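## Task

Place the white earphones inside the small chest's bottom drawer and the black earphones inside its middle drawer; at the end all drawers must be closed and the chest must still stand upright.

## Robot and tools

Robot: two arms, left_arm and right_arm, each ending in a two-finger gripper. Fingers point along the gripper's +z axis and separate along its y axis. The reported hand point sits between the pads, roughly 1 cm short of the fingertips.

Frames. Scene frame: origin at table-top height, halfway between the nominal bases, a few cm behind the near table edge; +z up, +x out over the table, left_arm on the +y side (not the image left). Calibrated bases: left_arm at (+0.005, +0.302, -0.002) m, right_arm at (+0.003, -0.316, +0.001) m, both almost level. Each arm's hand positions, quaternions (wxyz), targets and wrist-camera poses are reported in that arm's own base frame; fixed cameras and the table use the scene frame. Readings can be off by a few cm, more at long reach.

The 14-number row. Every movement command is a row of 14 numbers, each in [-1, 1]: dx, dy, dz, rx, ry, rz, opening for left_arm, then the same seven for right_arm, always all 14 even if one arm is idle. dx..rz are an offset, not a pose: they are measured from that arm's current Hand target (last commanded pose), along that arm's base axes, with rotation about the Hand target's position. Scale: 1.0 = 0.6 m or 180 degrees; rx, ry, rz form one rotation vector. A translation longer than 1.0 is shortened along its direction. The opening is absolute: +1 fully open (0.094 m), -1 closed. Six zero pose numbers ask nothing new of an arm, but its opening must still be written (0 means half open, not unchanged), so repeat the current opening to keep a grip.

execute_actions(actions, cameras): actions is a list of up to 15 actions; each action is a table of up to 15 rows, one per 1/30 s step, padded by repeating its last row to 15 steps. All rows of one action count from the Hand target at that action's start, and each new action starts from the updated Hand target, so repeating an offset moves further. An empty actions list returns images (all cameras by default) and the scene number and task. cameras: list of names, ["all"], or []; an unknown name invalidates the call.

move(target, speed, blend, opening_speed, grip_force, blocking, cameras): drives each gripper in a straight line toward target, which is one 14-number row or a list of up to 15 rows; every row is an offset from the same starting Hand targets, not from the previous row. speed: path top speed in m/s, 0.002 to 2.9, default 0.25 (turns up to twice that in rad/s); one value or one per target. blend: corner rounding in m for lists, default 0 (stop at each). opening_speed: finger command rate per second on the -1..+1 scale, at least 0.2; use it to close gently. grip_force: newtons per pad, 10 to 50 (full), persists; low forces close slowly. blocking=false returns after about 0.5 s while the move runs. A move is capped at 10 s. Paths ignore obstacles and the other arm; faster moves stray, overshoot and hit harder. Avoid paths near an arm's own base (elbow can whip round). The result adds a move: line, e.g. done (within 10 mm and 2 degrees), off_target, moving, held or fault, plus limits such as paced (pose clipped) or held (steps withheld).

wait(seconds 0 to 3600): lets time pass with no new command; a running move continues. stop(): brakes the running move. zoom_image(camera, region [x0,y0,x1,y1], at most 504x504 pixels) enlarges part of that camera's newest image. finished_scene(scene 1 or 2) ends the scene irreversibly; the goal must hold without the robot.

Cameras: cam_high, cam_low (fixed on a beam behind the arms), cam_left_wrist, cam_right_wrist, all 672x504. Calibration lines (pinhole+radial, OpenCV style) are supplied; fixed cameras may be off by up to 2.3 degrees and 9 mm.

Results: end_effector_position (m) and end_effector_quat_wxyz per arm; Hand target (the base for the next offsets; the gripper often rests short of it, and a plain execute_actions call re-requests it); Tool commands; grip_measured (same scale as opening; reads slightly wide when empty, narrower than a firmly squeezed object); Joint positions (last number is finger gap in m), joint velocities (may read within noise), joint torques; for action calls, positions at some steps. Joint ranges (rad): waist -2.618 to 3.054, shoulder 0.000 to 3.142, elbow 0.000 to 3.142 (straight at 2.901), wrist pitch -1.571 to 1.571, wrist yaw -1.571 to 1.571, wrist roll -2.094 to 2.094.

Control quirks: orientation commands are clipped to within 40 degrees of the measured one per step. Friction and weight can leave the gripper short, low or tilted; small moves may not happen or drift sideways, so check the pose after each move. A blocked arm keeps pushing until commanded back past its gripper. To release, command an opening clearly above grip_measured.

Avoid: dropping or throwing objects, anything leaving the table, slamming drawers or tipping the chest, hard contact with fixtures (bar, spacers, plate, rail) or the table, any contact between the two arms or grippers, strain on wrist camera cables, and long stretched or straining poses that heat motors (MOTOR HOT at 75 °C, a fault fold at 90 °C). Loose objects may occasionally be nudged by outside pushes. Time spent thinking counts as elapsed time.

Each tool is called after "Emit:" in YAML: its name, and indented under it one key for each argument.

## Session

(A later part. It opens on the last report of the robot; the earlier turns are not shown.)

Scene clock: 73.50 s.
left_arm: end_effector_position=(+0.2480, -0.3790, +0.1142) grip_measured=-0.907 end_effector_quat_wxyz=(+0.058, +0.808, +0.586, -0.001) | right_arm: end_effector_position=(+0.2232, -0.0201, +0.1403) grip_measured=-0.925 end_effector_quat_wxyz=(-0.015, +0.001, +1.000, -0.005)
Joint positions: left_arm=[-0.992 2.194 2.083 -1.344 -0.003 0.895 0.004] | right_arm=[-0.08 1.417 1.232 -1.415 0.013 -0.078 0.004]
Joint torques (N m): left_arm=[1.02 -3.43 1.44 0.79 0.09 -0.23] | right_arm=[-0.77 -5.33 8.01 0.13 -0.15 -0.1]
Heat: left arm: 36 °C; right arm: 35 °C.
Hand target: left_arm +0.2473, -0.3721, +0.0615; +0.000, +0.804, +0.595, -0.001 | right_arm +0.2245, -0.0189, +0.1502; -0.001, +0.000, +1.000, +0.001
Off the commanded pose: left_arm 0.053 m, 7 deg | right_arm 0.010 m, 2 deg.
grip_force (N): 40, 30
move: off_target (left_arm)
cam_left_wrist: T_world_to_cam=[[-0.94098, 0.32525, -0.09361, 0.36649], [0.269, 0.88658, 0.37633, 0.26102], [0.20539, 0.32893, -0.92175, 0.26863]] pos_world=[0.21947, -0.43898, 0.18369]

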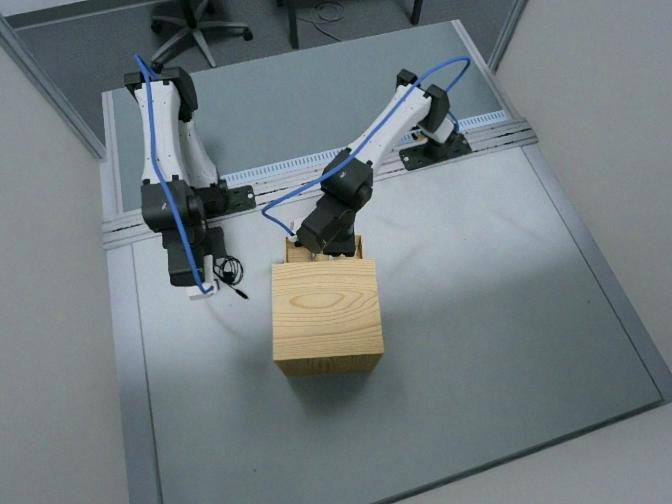

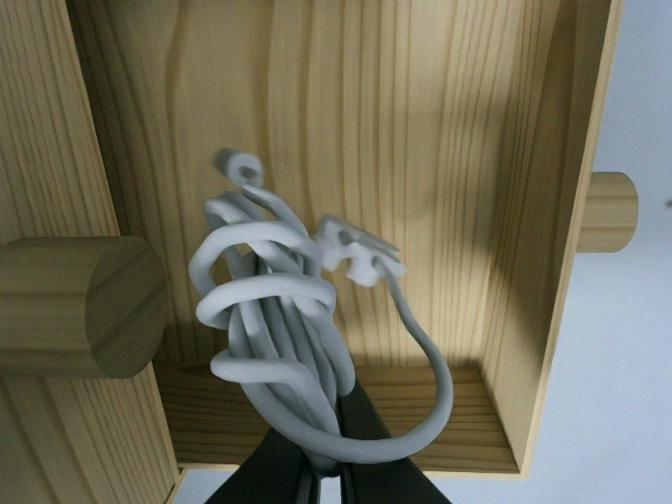

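Emit:
move:
  target:
    - [0,0,0.11,0,0,0,-1,0,0,0,0,0,0,-1]
    - [-0.042,-0.0015,0.11,0,0,0,-1,0,0,0,0,0,0,-1]
    - [-0.042,-0.0015,0.0,0,0,0,-1,0,0,0,0,0,0,-1]
  speed: [0.2,0.2,0.12]
  blend: [0.01,0.01,0]
  cameras: ["cam_left_wrist"]

Scene clock: 76.33 s.
left_arm: end_effector_position=(+0.2197, -0.3682, +0.0536) grip_measured=-0.907 end_effector_quat_wxyz=(-0.022, +0.806, +0.591, +0.003) | right_arm: end_effector_position=(+0.2232, -0.0201, +0.1403) grip_measured=-0.925 end_effector_quat_wxyz=(-0.015, +0.001, +1.000, -0.005)
Joint positions: left_arm=[-1.034 2.261 1.958 -1.313 -0.003 0.842 0.004] | right_arm=[-0.08 1.417 1.232 -1.415 0.013 -0.078 0.004]
Joint torques (N m): left_arm=[0.38 -12.03 4.63 0.49 0.08 -0.15] | right_arm=[-0.77 -5.27 8.01 0.13 -0.17 -0.1]
Heat: left arm: 36 °C; right arm: 35 °C.
Hand target: left_arm +0.2221, -0.3729, +0.0615; +0.000, +0.804, +0.595, -0.001 | right_arm +0.2245, -0.0189, +0.1502; -0.001, +0.000, +1.000, +0.001
Off the commanded pose: left_arm 0.009 m, 3 deg | right_arm 0.010 m, 2 deg.
grip_force (N): 40, 30
move: off_target (left_arm)
cam_left_wrist: T_world_to_cam=[[-0.94739, 0.31846, 0.03215, 0.32277], [0.29575, 0.83254, 0.46841, 0.25115], [0.1224, 0.45327, -0.88293, 0.2771]] pos_world=[0.19759, -0.43748, 0.11665]

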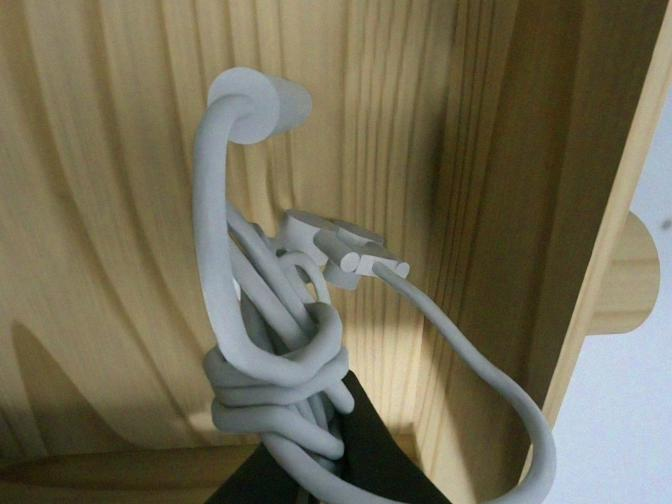

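Emit:
move:
  target:
    - [0,0,-0.022,0,0,0,-1,0,0,0,0,0,0,-1]
    - [0,0,-0.022,0,0,0,-0.7,0,0,0,0,0,0,-1]
    - [0,0,0.16,0,0,0,-0.7,0,0,0,0,0,0,-1]
  speed: [0.12,0.1,0.15]
  cameras: ["cam_left_wrist"]

Scene clock: 79.83 s.
left_arm: end_effector_position=(+0.2191, -0.3720, +0.1303) grip_measured=-0.703 end_effector_quat_wxyz=(+0.002, +0.808, +0.589, +0.001) | right_arm: end_effector_position=(+0.2232, -0.0201, +0.1403) grip_measured=-0.925 end_effector_quat_wxyz=(-0.015, +0.001, +1.000, -0.005)
Joint positions: left_arm=[-1.04 2.248 2.245 -1.563 -0.003 0.841 0.014] | right_arm=[-0.08 1.417 1.232 -1.415 0.013 -0.078 0.004]
Joint torques (N m): left_arm=[0.75 -13 8.24 0.15 0.08 -0.16] | right_arm=[-0.77 -5.33 8.01 0.13 -0.15 -0.09]
Heat: left arm: 37 °C; right arm: 36 °C.
Hand target: left_arm +0.2220, -0.3730, +0.1574; +0.000, +0.804, +0.595, -0.001 | right_arm +0.2245, -0.0189, +0.1502; -0.001, +0.000, +1.000, +0.001
Off the commanded pose: left_arm 0.027 m, 1 deg | right_arm 0.010 m, 2 deg.
joint sent to its limit (left arm) — joint 4 (wrist pitch), lower limit. The joint targets are off in orientation, not in position.
grip_force (N): 40, 30
move: off_target (left_arm)
cam_left_wrist: T_world_to_cam=[[-0.94601, 0.3241, -0.00494, 0.32757], [0.28893, 0.85007, 0.44033, 0.23034], [0.14691, 0.41513, -0.89782, 0.32891]] pos_world=[0.19502, -0.43851, 0.1955]

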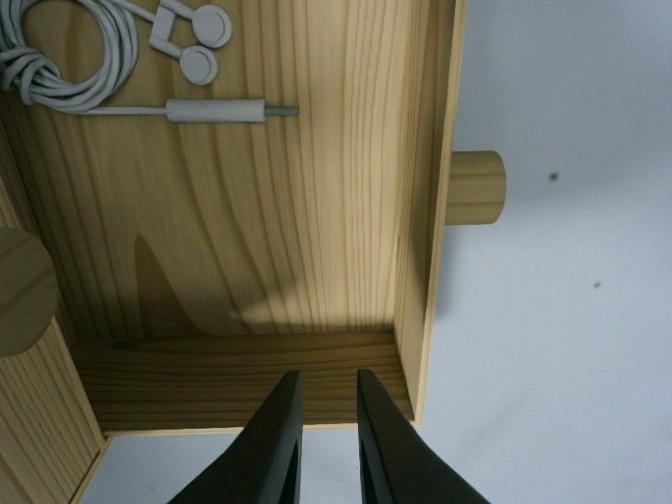

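Emit:
move:
  target:
    - [-0.15,0.04,0.02,-0.17,-0.08,0.2,-1,0,0,0,0,0,0,-1]
    - [-0.17,0.055,-0.06,-0.3568,-0.1588,0.4023,-1,0,0,0,0,0,0,-1]
  speed: 0.4
  blend: [0.03,0]
  cameras: ["cam_high","cam_left_wrist"]

Scene clock: 84.43 s.
left_arm: end_effector_position=(+0.1205, -0.3380, +0.1207) grip_measured=-0.990 end_effector_quat_wxyz=(+0.518, +0.192, +0.826, -0.111) | right_arm: end_effector_position=(+0.2232, -0.0201, +0.1403) grip_measured=-0.925 end_effector_quat_wxyz=(-0.015, +0.001, +1.000, -0.005)
Joint positions: left_arm=[-1.648 1.522 0.786 -0.208 -0.998 -0.842 0] | right_arm=[-0.08 1.417 1.232 -1.415 0.013 -0.078 0.004]
Joint torques (N m): left_arm=[-0.28 -4.3 5.76 1.55 -0.61 -0.2] | right_arm=[-0.77 -5.29 8.01 0.11 -0.16 -0.1]
Heat: left arm: 38 °C; right arm: 36 °C.
Hand target: left_arm +0.1200, -0.3400, +0.1214; +0.525, +0.183, +0.823, -0.117 | right_arm +0.2245, -0.0189, +0.1502; -0.001, +0.000, +1.000, +0.001
Off the commanded pose: left_arm 0.002 m, 2 deg | right_arm 0.010 m, 2 deg.
grip_force (N): 40, 30
move: done
cam_left_wrist: T_world_to_cam=[[-0.43948, -0.89763, -0.03351, -0.24728], [-0.70102, 0.36608, -0.61201, 0.31677], [0.56162, -0.24547, -0.79014, 0.03439]] pos_world=[0.09408, -0.32949, 0.21275]

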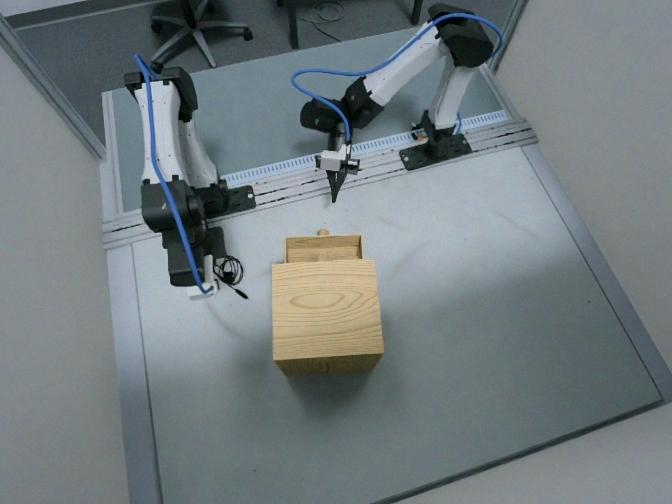

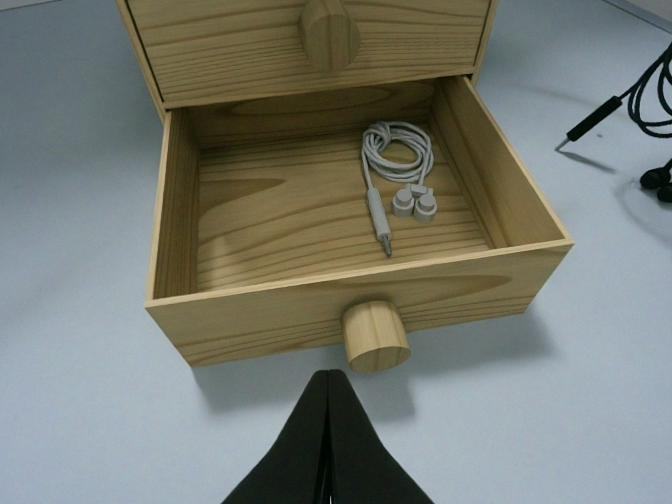

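Emit:
move:
  target:
    - [0.025,-0.051,-0.1257,0,0,0,-1,0,0,0,0,0,0,-1]
    - [0.265,-0.136,-0.1257,0,0,0,-1,0,0,0,0,0,0,-1]
  speed: [0.25,0.12]
  blend: [0.01,0]
  cameras: ["cam_high","cam_left_wrist"]

Scene clock: 87.40 s.
left_arm: end_effector_position=(+0.2764, -0.4013, +0.0392) grip_measured=-0.990 end_effector_quat_wxyz=(+0.522, +0.181, +0.829, -0.085) | right_arm: end_effector_position=(+0.2232, -0.0201, +0.1403) grip_measured=-0.925 end_effector_quat_wxyz=(-0.015, +0.001, +1.000, -0.005)
Joint positions: left_arm=[-1.207 2.047 0.961 0.458 -0.725 -0.396 0] | right_arm=[-0.08 1.417 1.232 -1.415 0.013 -0.078 0.004]
Joint torques (N m): left_arm=[0.4 -6.83 8.32 2.15 0.22 0.02] | right_arm=[-0.83 -5.37 8.03 0.13 -0.15 -0.09]
Heat: left arm: 37 °C; right arm: 36 °C.
Hand target: left_arm +0.2791, -0.4216, +0.0461; +0.525, +0.183, +0.823, -0.117 | right_arm +0.2245, -0.0189, +0.1502; -0.001, +0.000, +1.000, +0.001
Off the commanded pose: left_arm 0.021 m, 4 deg | right_arm 0.010 m, 2 deg.
grip_force (N): 40, 30
move: off_target (left_arm)
cam_left_wrist: T_world_to_cam=[[-0.39595, -0.91596, -0.06515, -0.25642], [-0.71068, 0.3506, -0.60993, 0.39584], [0.58151, -0.1952, -0.78978, -0.11839]] pos_world=[0.24863, -0.39676, 0.13123]

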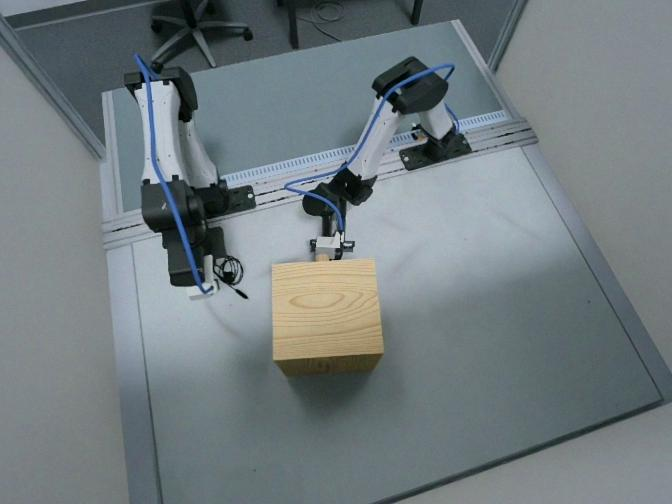

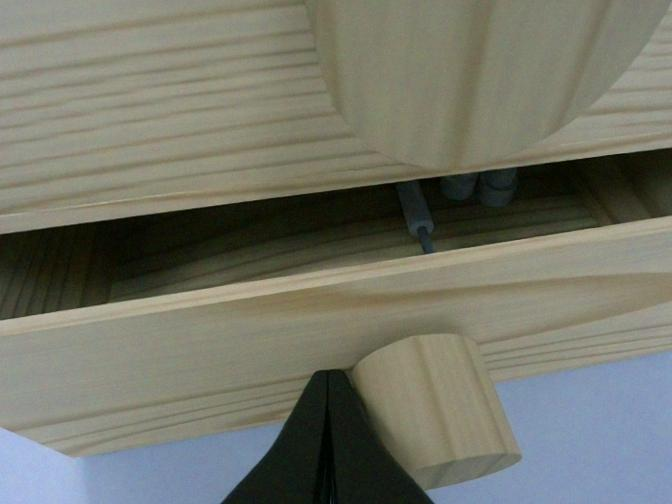

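Emit:
move:
  target:
    - [-0.095,0.0527,0.0,0,0,0,-0.75,0,0,0,0,0,0,-1]
    - [-0.082,0.0,0.0,0,0,0,-0.75,0,0,0,0,0,0,-1]
    - [-0.001,-0.014,0.003,0,0,0,-0.75,0,0,0,0,0,0,-1]
  speed: [0.2,0.2,0.1]
  blend: [0.008,0.003,0]
  cameras: ["cam_high","cam_left_wrist"]

Scene clock: 90.00 s.
left_arm: end_effector_position=(+0.2678, -0.4191, +0.0400) grip_measured=-0.753 end_effector_quat_wxyz=(+0.519, +0.191, +0.827, -0.103) | right_arm: end_effector_position=(+0.2232, -0.0201, +0.1403) grip_measured=-0.925 end_effector_quat_wxyz=(-0.015, +0.001, +1.000, -0.005)
Joint positions: left_arm=[-1.231 2.067 0.998 0.451 -0.707 -0.401 0.012] | right_arm=[-0.08 1.417 1.232 -1.415 0.013 -0.078 0.004]
Joint torques (N m): left_arm=[1.78 -7.25 8.7 1.96 -0.02 0.01] | right_arm=[-0.73 -5.31 8.01 0.12 -0.15 -0.09]
Heat: left arm: 37 °C; right arm: 36 °C.
Hand target: left_arm +0.2784, -0.4301, +0.0479; +0.525, +0.183, +0.823, -0.117 | right_arm +0.2245, -0.0189, +0.1502; -0.001, +0.000, +1.000, +0.001
Off the commanded pose: left_arm 0.017 m, 2 deg | right_arm 0.010 m, 2 deg.
grip_force (N): 40, 30
move: off_target (left_arm)
cam_left_wrist: T_world_to_cam=[[-0.4302, -0.90154, -0.04633, -0.26166], [-0.70231, 0.36649, -0.61028, 0.40081], [0.56717, -0.23001, -0.79083, -0.12688]] pos_world=[0.24089, -0.41198, 0.13214]

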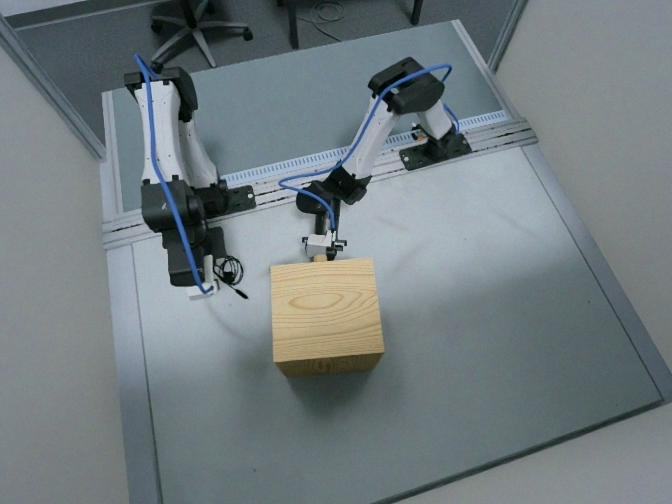

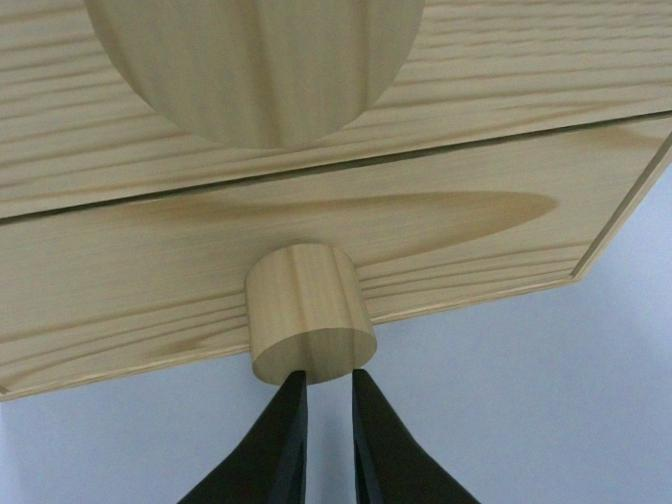

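Emit:
move:
  target:
    - [-0.106,0.042,0.02,0,0,0.02,-0.75,0,0,0,0,0,0,-1]
    - [-0.089,0.042,0.117,0,0,0.044,0.5,0,0,0,0,0,0,-1]
    - [0.021,0.007,0.118,0,0,0.044,-0.55,0,0,0,0,0,0,-1]
    - [-0.155,0.056,0.118,0,0,0.044,-0.55,0,0,0,0,0,0,-1]
  speed: [0.2,0.2,0.12,0.12]
  blend: [0.02,0,0,0]
  cameras: ["all"]

Scene clock: 99.13 s.
left_arm: end_effector_position=(+0.1866, -0.3996, +0.1032) grip_measured=-0.419 end_effector_quat_wxyz=(+0.523, +0.138, +0.838, -0.071) | right_arm: end_effector_position=(+0.2232, -0.0201, +0.1403) grip_measured=-0.925 end_effector_quat_wxyz=(-0.015, +0.001, +1.000, -0.005)
Joint positions: left_arm=[-1.465 1.851 1.073 -0.121 -0.97 -0.775 0.027] | right_arm=[-0.08 1.417 1.232 -1.415 0.013 -0.078 0.004]
Joint torques (N m): left_arm=[-0.27 -10.28 5.72 1.25 -0.61 -0.22] | right_arm=[-0.75 -5.33 8.03 0.13 -0.15 -0.1]
Heat: left arm: 38 °C; right arm: 37 °C.
Hand target: left_arm +0.1853, -0.3965, +0.1187; +0.532, +0.125, +0.834, -0.080 | right_arm +0.2245, -0.0189, +0.1502; -0.001, +0.000, +1.000, +0.001
Off the commanded pose: left_arm 0.016 m, 2 deg | right_arm 0.010 m, 2 deg.
grip_force (N): 40, 30
move: off_target (left_arm); target 2's new opening was sent with left_arm's hand 0.026 m and 4 deg from that target; target 3's new opening was sent with left_arm's hand 0.018 m and 3 deg from that target
cam_left_wrist: T_world_to_cam=[[-0.31348, -0.94864, -0.04257, -0.31711], [-0.7446, 0.27338, -0.60897, 0.34573], [0.58933, -0.15921, -0.79205, -0.00214]] pos_world=[0.15928, -0.39568, 0.19534]
cam_right_wrist: T_world_to_cam=[[-0.01933, -0.99966, 0.01771, -0.01975], [-0.89542, 0.02519, 0.4445, 0.17853], [-0.44479, -0.00726, -0.8956, 0.31573]] pos_world=[0.29991, -0.02194, 0.20377]

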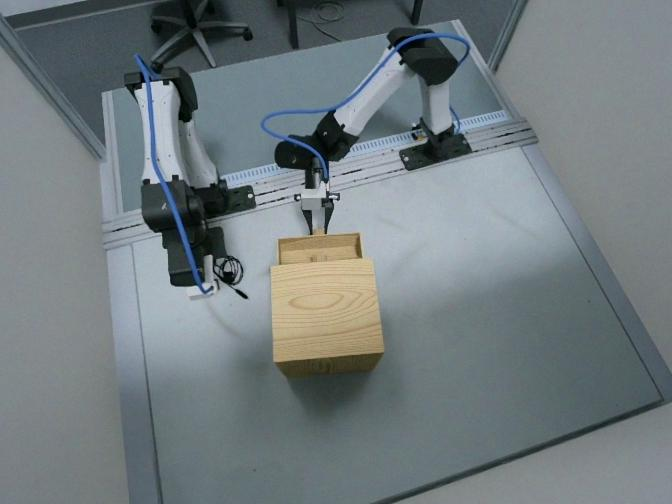

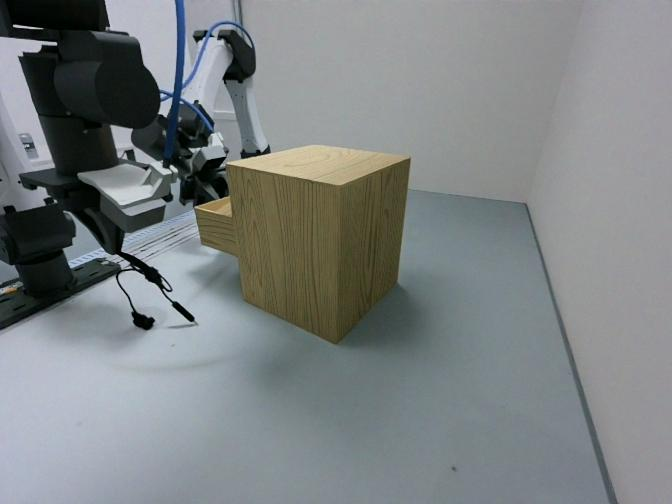

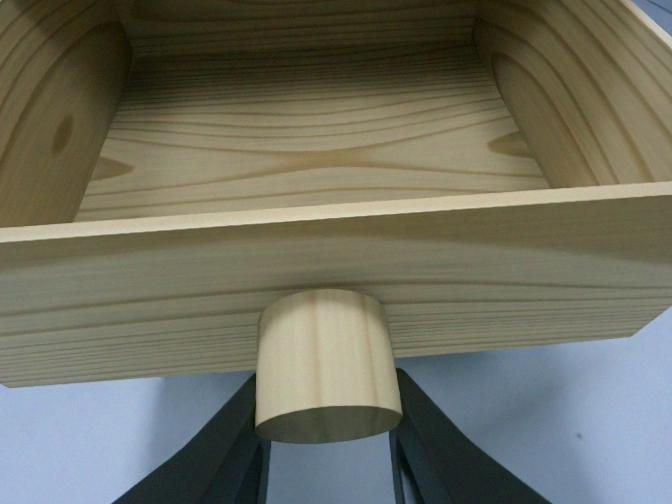

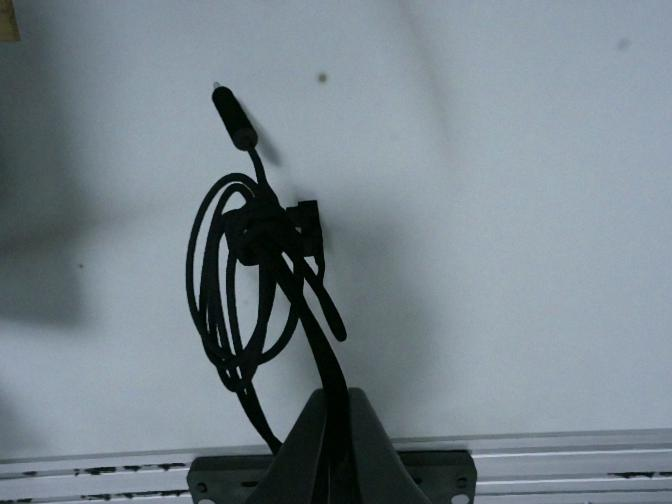

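Emit:
move:
  target:
    - [0,0,0,0,0,0,0.3,0,0,0,0,0,0,-1]
    - [-0.02,0.006,0.15,0,0,0,0.3,0,0.02,0.2,0,0,0,-1]
    - [-0.109,0.3275,0.167,0,0,0,0.3,-0.041,0.1315,0.217,0.1017,-0.1453,0.3796,-1]
    - [-0.109,0.3275,0.167,0,0,0,0.3,0.03,0.358,0.225,0.1017,-0.1453,0.3796,-1]
  speed: 0.3
  blend: [0,0.03,0.03,0]
  cameras: ["all"]

Scene clock: 106.03 s.
left_arm: end_effector_position=(+0.1194, -0.2006, +0.2159) grip_measured=+0.297 end_effector_quat_wxyz=(+0.523, +0.127, +0.839, -0.082) | right_arm: end_effector_position=(+0.2379, +0.1935, +0.2830) grip_measured=-0.925 end_effector_quat_wxyz=(+0.208, -0.556, +0.790, +0.154)
Joint positions: left_arm=[-1.762 1.049 0.896 -1.189 -1.104 -1.321 0.061] | right_arm=[0.485 1.46 1.744 -1.459 -0.354 -0.671 0.004]
Joint torques (N m): left_arm=[-0.25 -1.32 6.23 0.53 -0.75 -0.18] | right_arm=[0.28 -2.84 7.86 1.11 -0.13 0.05]
Heat: left arm: 38 °C; right arm: 37 °C.
Hand target: left_arm +0.1200, -0.2000, +0.2189; +0.532, +0.125, +0.834, -0.080 | right_arm +0.2425, +0.1959, +0.2852; +0.211, -0.555, +0.791, +0.149
Off the commanded pose: left_arm 0.003 m, 1 deg | right_arm 0.006 m, 1 deg.
grip_force (N): 40, 30
move: done
cam_left_wrist: T_world_to_cam=[[-0.30646, -0.9518, -0.01285, -0.15245], [-0.7495, 0.2496, -0.61315, 0.30666], [0.5868, -0.17827, -0.78986, 0.15446]] pos_world=[0.09249, -0.1941, 0.30807]
cam_right_wrist: T_world_to_cam=[[0.93582, -0.35218, -0.0148, -0.15185], [-0.35198, -0.93137, -0.09304, 0.33082], [0.01899, 0.09227, -0.99555, 0.35033]] pos_world=[0.25189, 0.22232, 0.37731]

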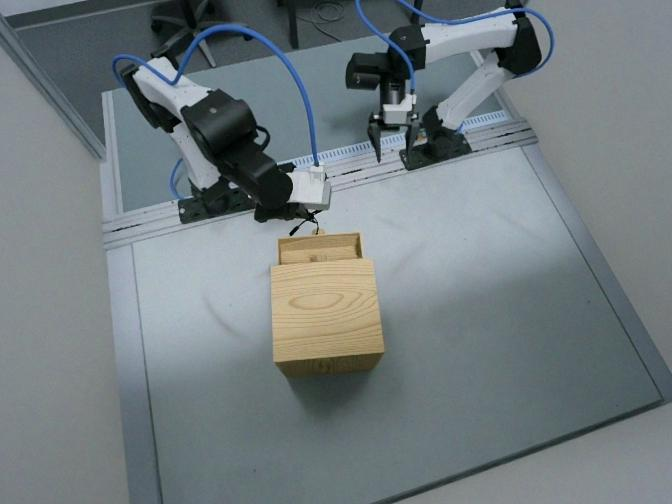

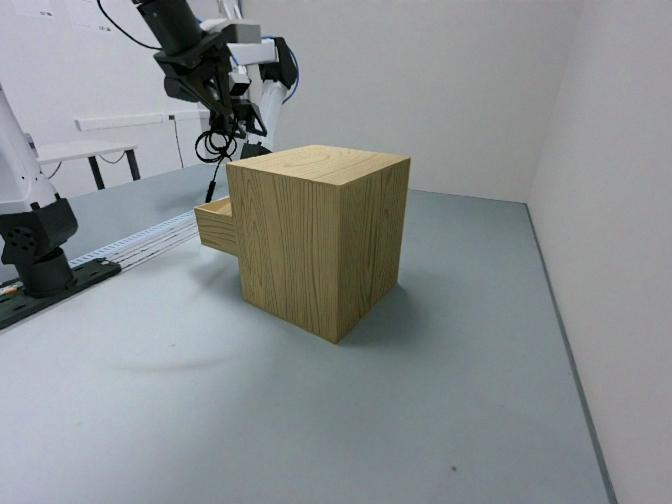

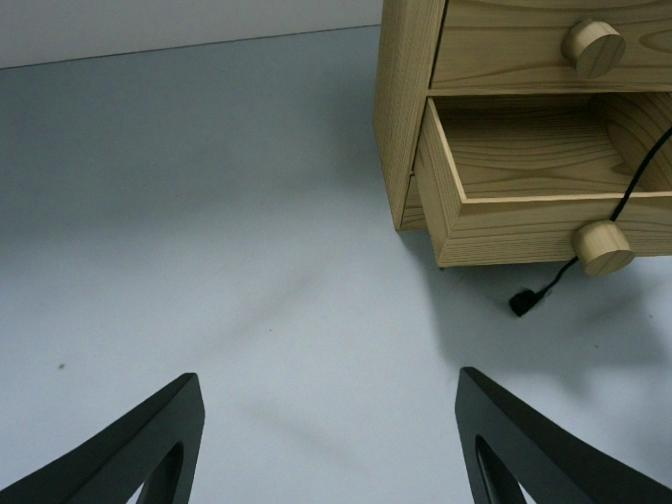

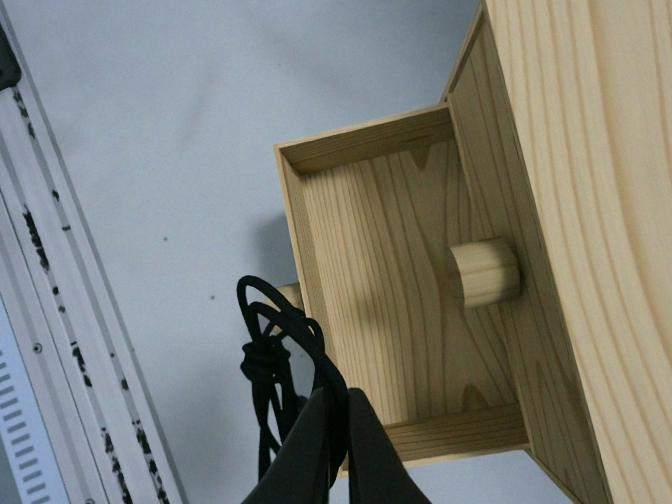

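Emit:
move:
  target:
    - [0,0,0,0,0,0,0.3,0,0,0.24,0.0783,-0.0285,0,-1]
    - [0,0,0,0,0,0,0.3,0.085,-0.015,0.24,0.0783,-0.0285,0,-1]
  speed: 0.2
  blend: [0.01,0]
  cameras: ["all"]

Scene clock: 108.87 s.
left_arm: end_effector_position=(+0.1194, -0.2006, +0.2158) grip_measured=+0.297 end_effector_quat_wxyz=(+0.523, +0.127, +0.839, -0.082) | right_arm: end_effector_position=(+0.2939, +0.1858, +0.4268) grip_measured=-0.925 end_effector_quat_wxyz=(+0.394, -0.493, +0.746, +0.211)
Joint positions: left_arm=[-1.762 1.049 0.896 -1.189 -1.104 -1.322 0.061] | right_arm=[0.272 1.666 2.404 -1.562 -0.613 -0.649 0.004]
Joint torques (N m): left_arm=[-0.21 -1.25 6.19 0.53 -0.74 -0.21] | right_arm=[-0.59 -3.6 5.94 1.47 -0.5 -0.11]
Heat: left arm: 37 °C; right arm: 37 °C.
Hand target: left_arm +0.1200, -0.1999, +0.2189; +0.532, +0.125, +0.834, -0.080 | right_arm +0.2935, +0.1869, +0.4292; +0.312, -0.531, +0.757, +0.220
Off the commanded pose: left_arm 0.003 m, 1 deg | right_arm 0.003 m, 10 deg.
joint sent to its limit (right arm) — joint 4 (wrist pitch), lower limit. The joint targets are off in orientation, not in position.
grip_force (N): 40, 30
move: off_target (right_arm)
cam_left_wrist: T_world_to_cam=[[-0.30625, -0.95186, -0.01296, -0.15244], [-0.74955, 0.24951, -0.61312, 0.30657], [0.58684, -0.17805, -0.78988, 0.15442]] pos_world=[0.09249, -0.1941, 0.30797]
cam_right_wrist: T_world_to_cam=[[0.89543, -0.44066, 0.06339, -0.20984], [-0.36136, -0.80257, -0.47465, 0.49839], [0.26004, 0.40211, -0.87789, 0.31455]] pos_world=[0.2862, 0.18105, 0.526]

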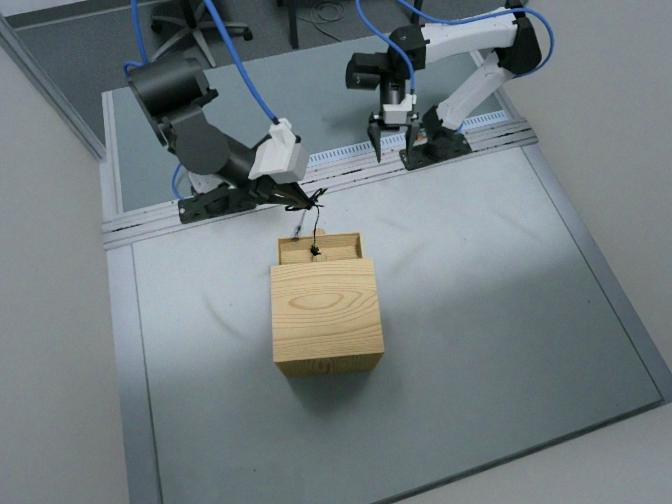

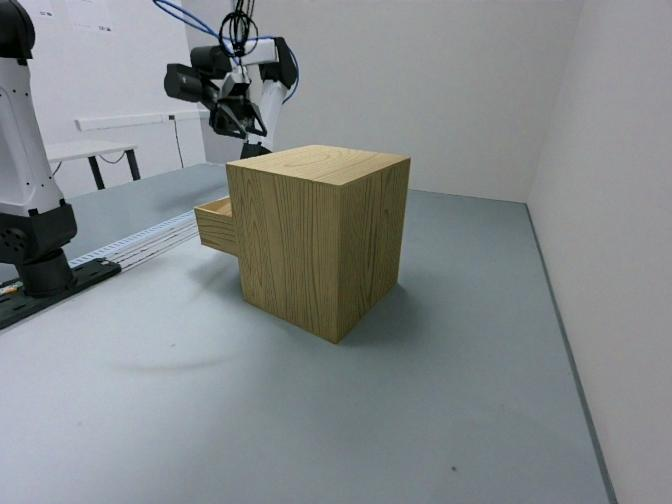

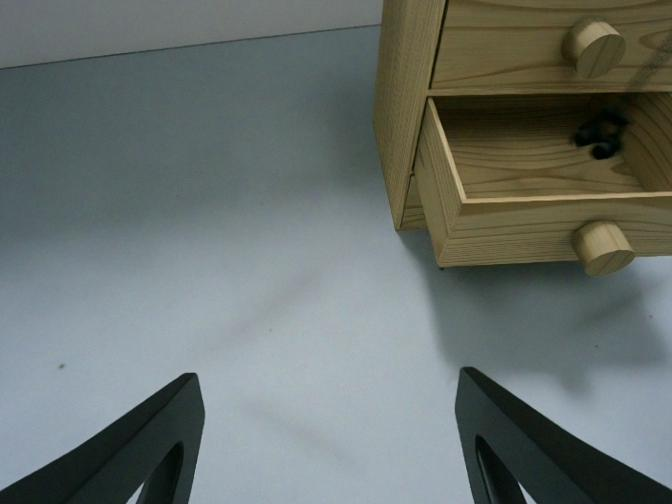

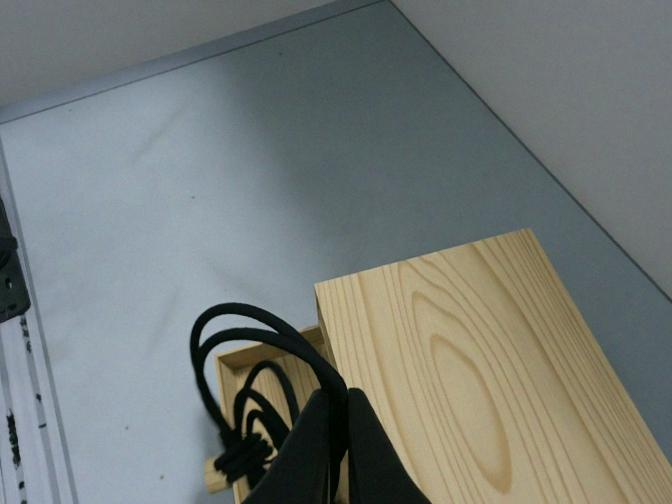

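Emit:
wait:
  seconds: 0.5
  cameras: ["cam_high","cam_low","cam_left_wrist","cam_right_wrist"]

Emit:
zoom_image:
  camera: "cam_high"
  region: [240, 160, 380, 280]

Scene clock: 109.77 s.
left_arm: end_effector_position=(+0.1194, -0.2006, +0.2158) grip_measured=+0.297 end_effector_quat_wxyz=(+0.523, +0.127, +0.839, -0.082) | right_arm: end_effector_position=(+0.2939, +0.1858, +0.4269) grip_measured=-0.925 end_effector_quat_wxyz=(+0.394, -0.493, +0.746, +0.211)
Joint positions: left_arm=[-1.762 1.049 0.896 -1.189 -1.104 -1.322 0.061] | right_arm=[0.272 1.666 2.404 -1.562 -0.613 -0.649 0.004]
Joint torques (N m): left_arm=[-0.21 -1.24 6.16 0.52 -0.77 -0.2] | right_arm=[-0.61 -3.64 5.96 1.48 -0.5 -0.11]
Heat: left arm: 37 °C; right arm: 37 °C.
Hand target: left_arm +0.1200, -0.1999, +0.2189; +0.532, +0.125, +0.834, -0.080 | right_arm +0.2935, +0.1868, +0.4292; +0.312, -0.531, +0.757, +0.220
Tool commands: left_gripper/opening=+0.3 right_gripper/opening=-1.0
Off the commanded pose: left_arm 0.003 m, 1 deg | right_arm 0.003 m, 10 deg.
grip_force (N): 40, 30
wait: 0.50 s; at rest from the start
cam_left_wrist: T_world_to_cam=[[-0.30625, -0.95186, -0.01296, -0.15244], [-0.74955, 0.24951, -0.61312, 0.30657], [0.58684, -0.17805, -0.78988, 0.15442]] pos_world=[0.09249, -0.1941, 0.30797]
cam_right_wrist: T_world_to_cam=[[0.89553, -0.44048, 0.06326, -0.20983], [-0.36119, -0.80252, -0.47487, 0.4985], [0.25993, 0.40241, -0.87778, 0.31456]] pos_world=[0.2862, 0.18105, 0.52611]

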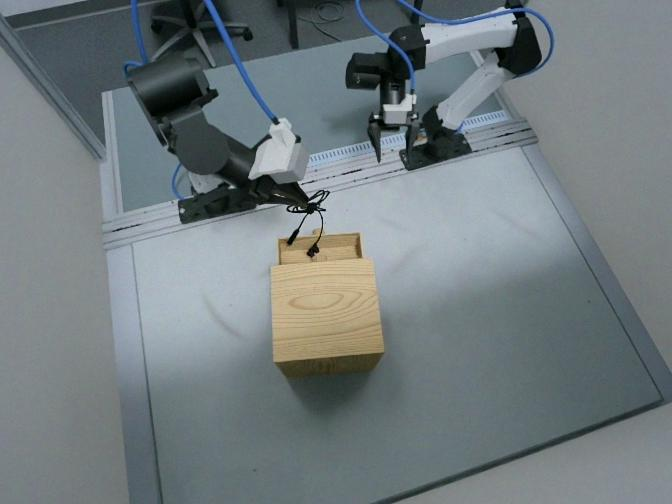

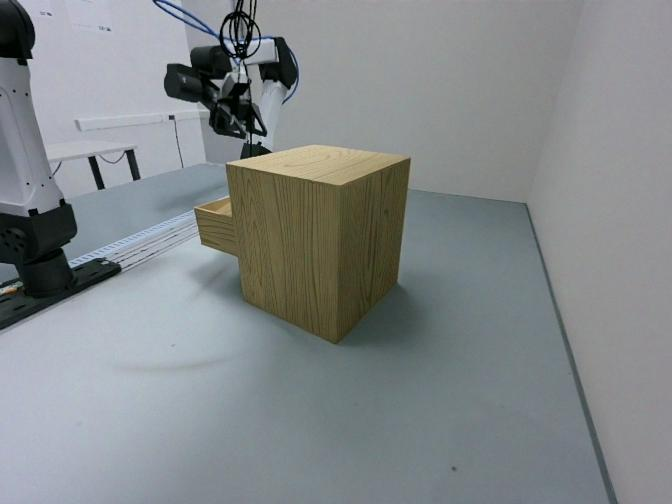

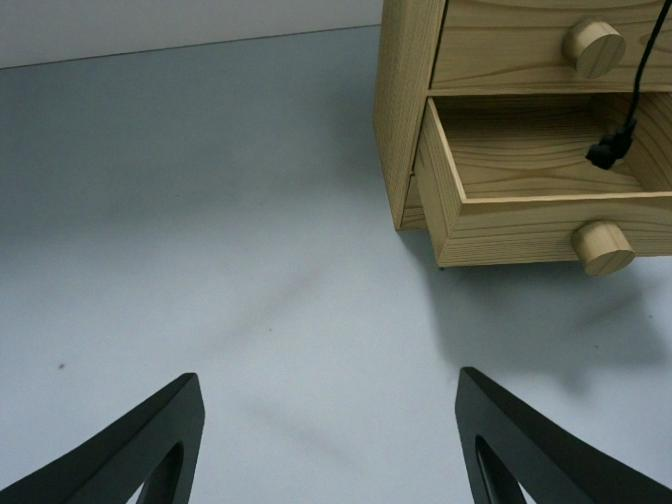

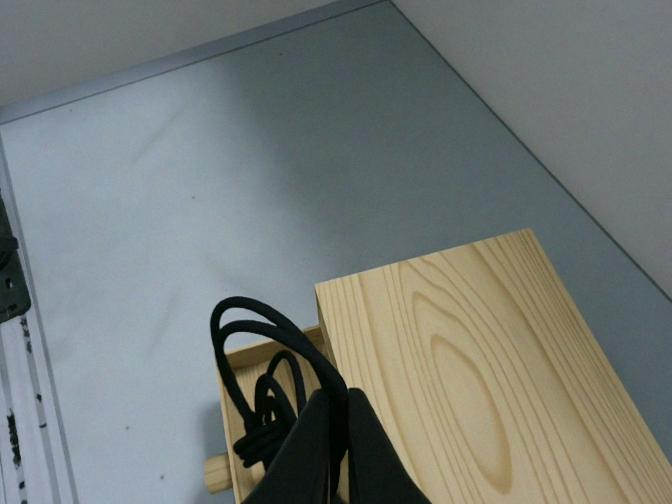

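Scaled by 3.600 from the camera's image (finer frame: 960x720).

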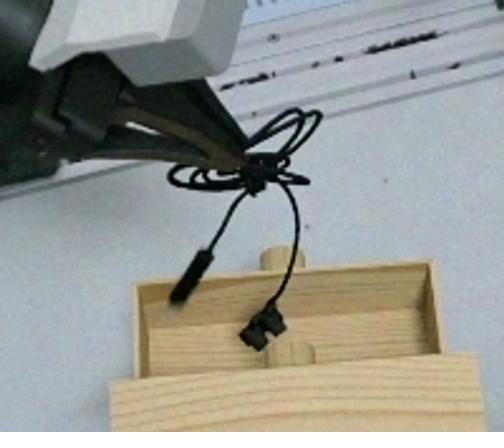

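Emit:
move:
  target:
    - [0,0,0,0,0,0,0.3,-0.0267,0.0267,-0.2,-0.0783,0.0285,0,-1]
    - [0,0,0,0,0,0,0.3,-0.0267,0.0267,-0.385,-0.0783,0.0285,0,-1]
  speed: [0.15,0.12]
  blend: [0.02,0]
  cameras: ["cam_high","cam_left_wrist","cam_right_wrist"]

Emit:
zoom_image:
  camera: "cam_high"
  region: [240, 160, 380, 280]

Scene clock: 114.33 s.
left_arm: end_effector_position=(+0.1194, -0.2006, +0.2158) grip_measured=+0.297 end_effector_quat_wxyz=(+0.523, +0.127, +0.839, -0.082) | right_arm: end_effector_position=(+0.2792, +0.2035, +0.1908) grip_measured=-0.925 end_effector_quat_wxyz=(+0.196, -0.550, +0.796, +0.157)
Joint positions: left_arm=[-1.762 1.049 0.896 -1.189 -1.104 -1.322 0.061] | right_arm=[0.448 1.522 1.421 -1.111 -0.368 -0.694 0.004]
Joint torques (N m): left_arm=[-0.23 -1.33 6.17 0.53 -0.77 -0.2] | right_arm=[0.34 -7.5 6.02 1.11 -0.14 -0.06]
Heat: left arm: 36 °C; right arm: 37 °C.
Hand target: left_arm +0.1200, -0.1999, +0.2189; +0.532, +0.125, +0.834, -0.080 | right_arm +0.2775, +0.2028, +0.1982; +0.211, -0.555, +0.791, +0.149
Off the commanded pose: left_arm 0.003 m, 1 deg | right_arm 0.008 m, 2 deg.
grip_force (N): 40, 30
move: done
cam_left_wrist: T_world_to_cam=[[-0.30625, -0.95186, -0.01296, -0.15244], [-0.74955, 0.24951, -0.61312, 0.30657], [0.58684, -0.17805, -0.78988, 0.15442]] pos_world=[0.09249, -0.1941, 0.30797]
cam_right_wrist: T_world_to_cam=[[0.93102, -0.36305, -0.03728, -0.18043], [-0.36489, -0.928, -0.07527, 0.34569], [-0.00727, 0.08368, -0.99647, 0.26612]] pos_world=[0.29606, 0.23302, 0.28447]

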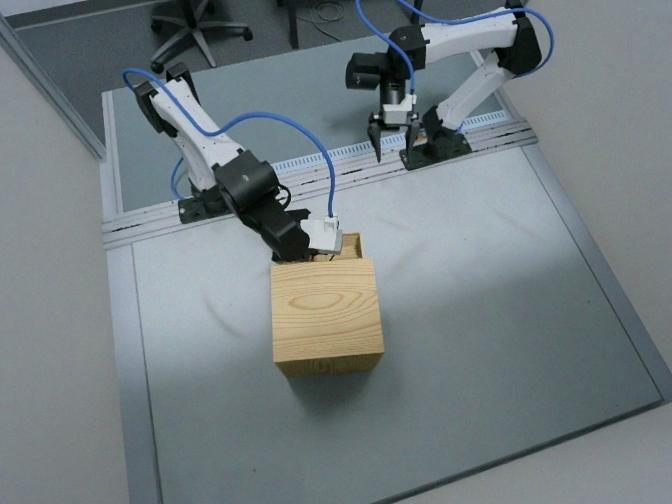

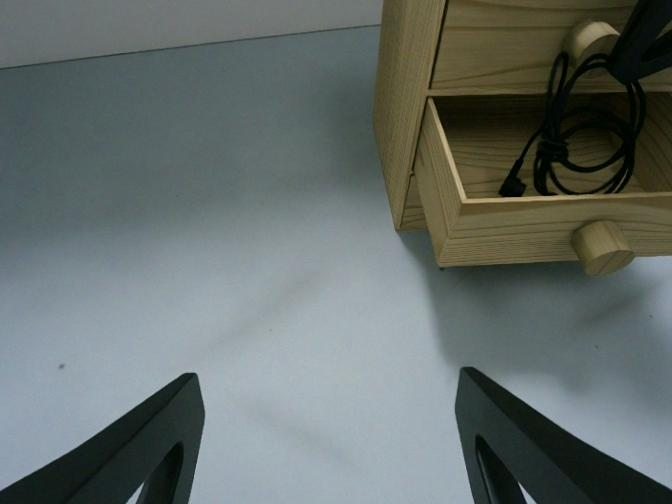

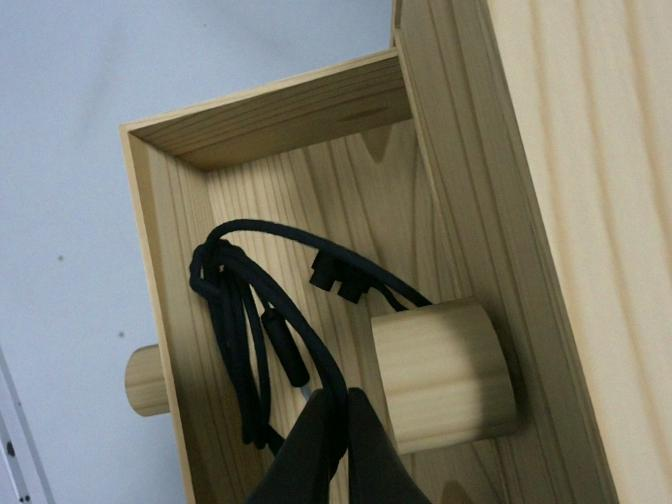

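Scaled by 3.600 from the camera's image (finer frame: 960x720).

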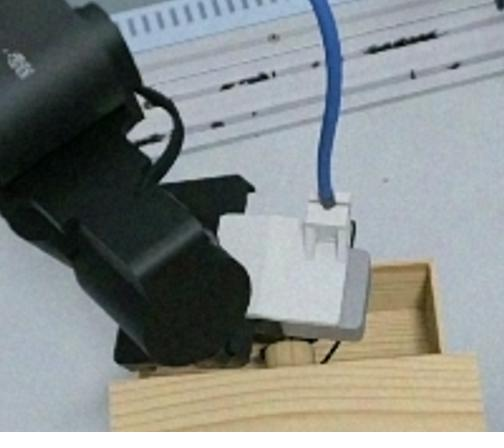

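Emit:
move:
  target:
    - [0,0,0,0,0,0,0.3,-0.0243,0.0057,-0.05,0,0,0,-1]
    - [0,0,0,0,0,0,0.3,-0.0243,0.0057,-0.05,0,0,0,-0.5]
    - [0,0,0,0,0,0,0.3,-0.0243,0.0057,0.15,0,0,0,-0.5]
  speed: [0.1,0.1,0.1]
  cameras: ["cam_high","cam_left_wrist","cam_right_wrist"]

Scene clock: 118.70 s.
left_arm: end_effector_position=(+0.1194, -0.2006, +0.2158) grip_measured=+0.297 end_effector_quat_wxyz=(+0.523, +0.127, +0.839, -0.082) | right_arm: end_effector_position=(+0.2612, +0.2051, +0.2886) grip_measured=-0.503 end_effector_quat_wxyz=(+0.217, -0.555, +0.789, +0.153)
Joint positions: left_arm=[-1.762 1.049 0.896 -1.189 -1.104 -1.322 0.061] | right_arm=[0.483 1.549 1.844 -1.452 -0.353 -0.667 0.023]
Joint torques (N m): left_arm=[-0.28 -1.29 6.23 0.51 -0.76 -0.2] | right_arm=[0.34 -3.41 7.73 0.96 -0.13 0.01]
Heat: left arm: 36 °C; right arm: 37 °C.
Hand target: left_arm +0.1200, -0.1999, +0.2189; +0.532, +0.125, +0.834, -0.080 | right_arm +0.2628, +0.2063, +0.2881; +0.211, -0.555, +0.791, +0.149
Off the commanded pose: left_arm 0.003 m, 1 deg | right_arm 0.002 m, 1 deg.
grip_force (N): 40, 30
move: done
cam_left_wrist: T_world_to_cam=[[-0.30625, -0.95186, -0.01296, -0.15244], [-0.74955, 0.24951, -0.61312, 0.30657], [0.58684, -0.17805, -0.78988, 0.15442]] pos_world=[0.09249, -0.1941, 0.30797]
cam_right_wrist: T_world_to_cam=[[0.93432, -0.35641, -0.00443, -0.17119], [-0.35484, -0.92889, -0.10608, 0.35439], [0.03369, 0.10069, -0.99435, 0.34846]] pos_world=[0.27396, 0.23309, 0.38332]

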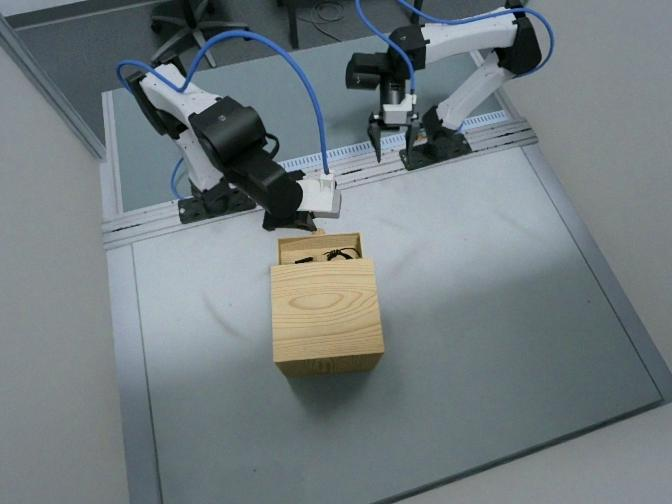

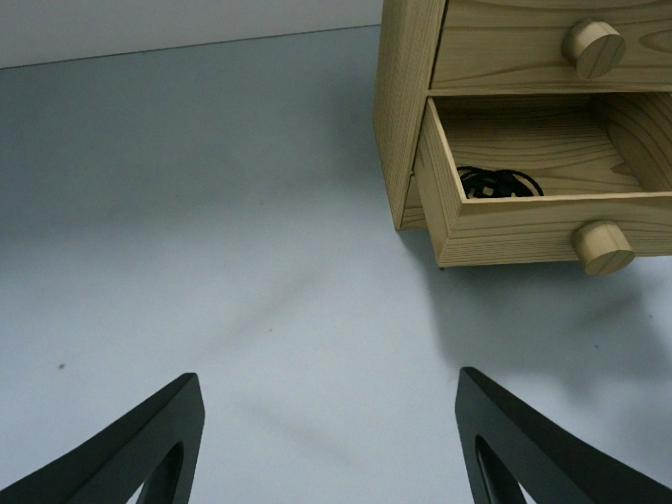

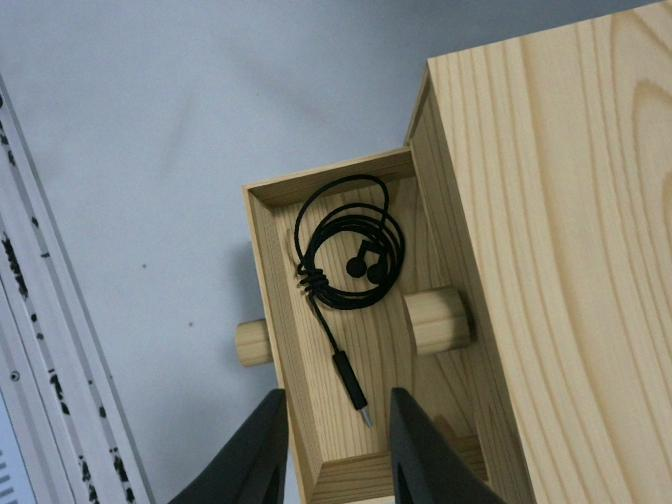

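Emit:
move:
  target:
    - [0,-0.133,-0.05,0,0,0,-0.75,-0.067,-0.33,0.0,0,0,0,-0.5]
    - [0.0417,-0.3117,-0.1665,0,0,0,-0.75,-0.067,-0.33,0.0,0,0,0,-0.5]
  speed: [0.35,0.25]
  blend: [0.03,0]
  cameras: ["cam_left_wrist"]

Scene clock: 122.20 s.
left_arm: end_effector_position=(+0.1433, -0.3755, +0.1130) grip_measured=-0.747 end_effector_quat_wxyz=(+0.532, +0.136, +0.834, -0.064) | right_arm: end_effector_position=(+0.2282, +0.0051, +0.2853) grip_measured=-0.503 end_effector_quat_wxyz=(+0.292, -0.513, +0.807, +0.024)
Joint positions: left_arm=[-1.595 1.779 1.046 -0.342 -1.065 -0.976 0.012] | right_arm=[-0.343 1.198 1.544 -1.561 -0.487 -1.386 0.023]
Joint torques (N m): left_arm=[0.81 -5.98 8.34 1.34 -0.39 -0.01] | right_arm=[-0.73 -3.04 5.01 0.87 -0.53 -0.1]
Heat: left arm: 37 °C; right arm: 37 °C.
Hand target: left_arm +0.1450, -0.3870, +0.1191; +0.532, +0.125, +0.834, -0.080 | right_arm +0.2227, +0.0083, +0.2881; +0.211, -0.555, +0.791, +0.149
Off the commanded pose: left_arm 0.013 m, 2 deg | right_arm 0.007 m, 18 deg.
joint sent to its limit (right arm) — joint 4 (wrist pitch), lower limit. The joint targets are off in orientation, not in position.
grip_force (N): 40, 30
move: off_target (left_arm, right_arm)
cam_left_wrist: T_world_to_cam=[[-0.30212, -0.95166, -0.05535, -0.30866], [-0.73495, 0.26951, -0.62226, 0.31159], [0.6071, -0.14731, -0.78085, 0.03565]] pos_world=[0.11411, -0.37247, 0.20464]

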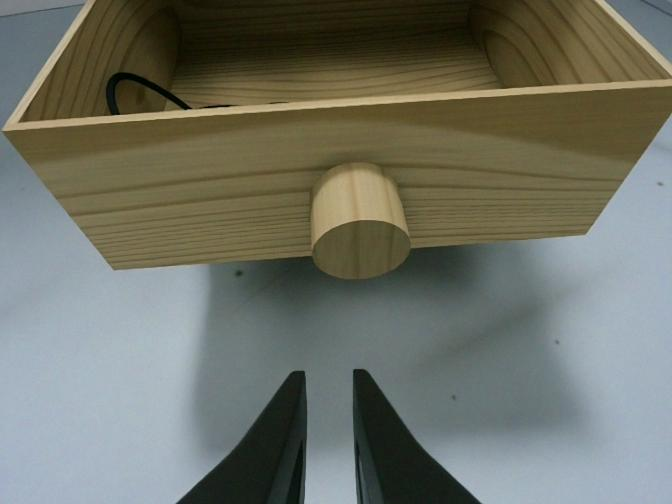

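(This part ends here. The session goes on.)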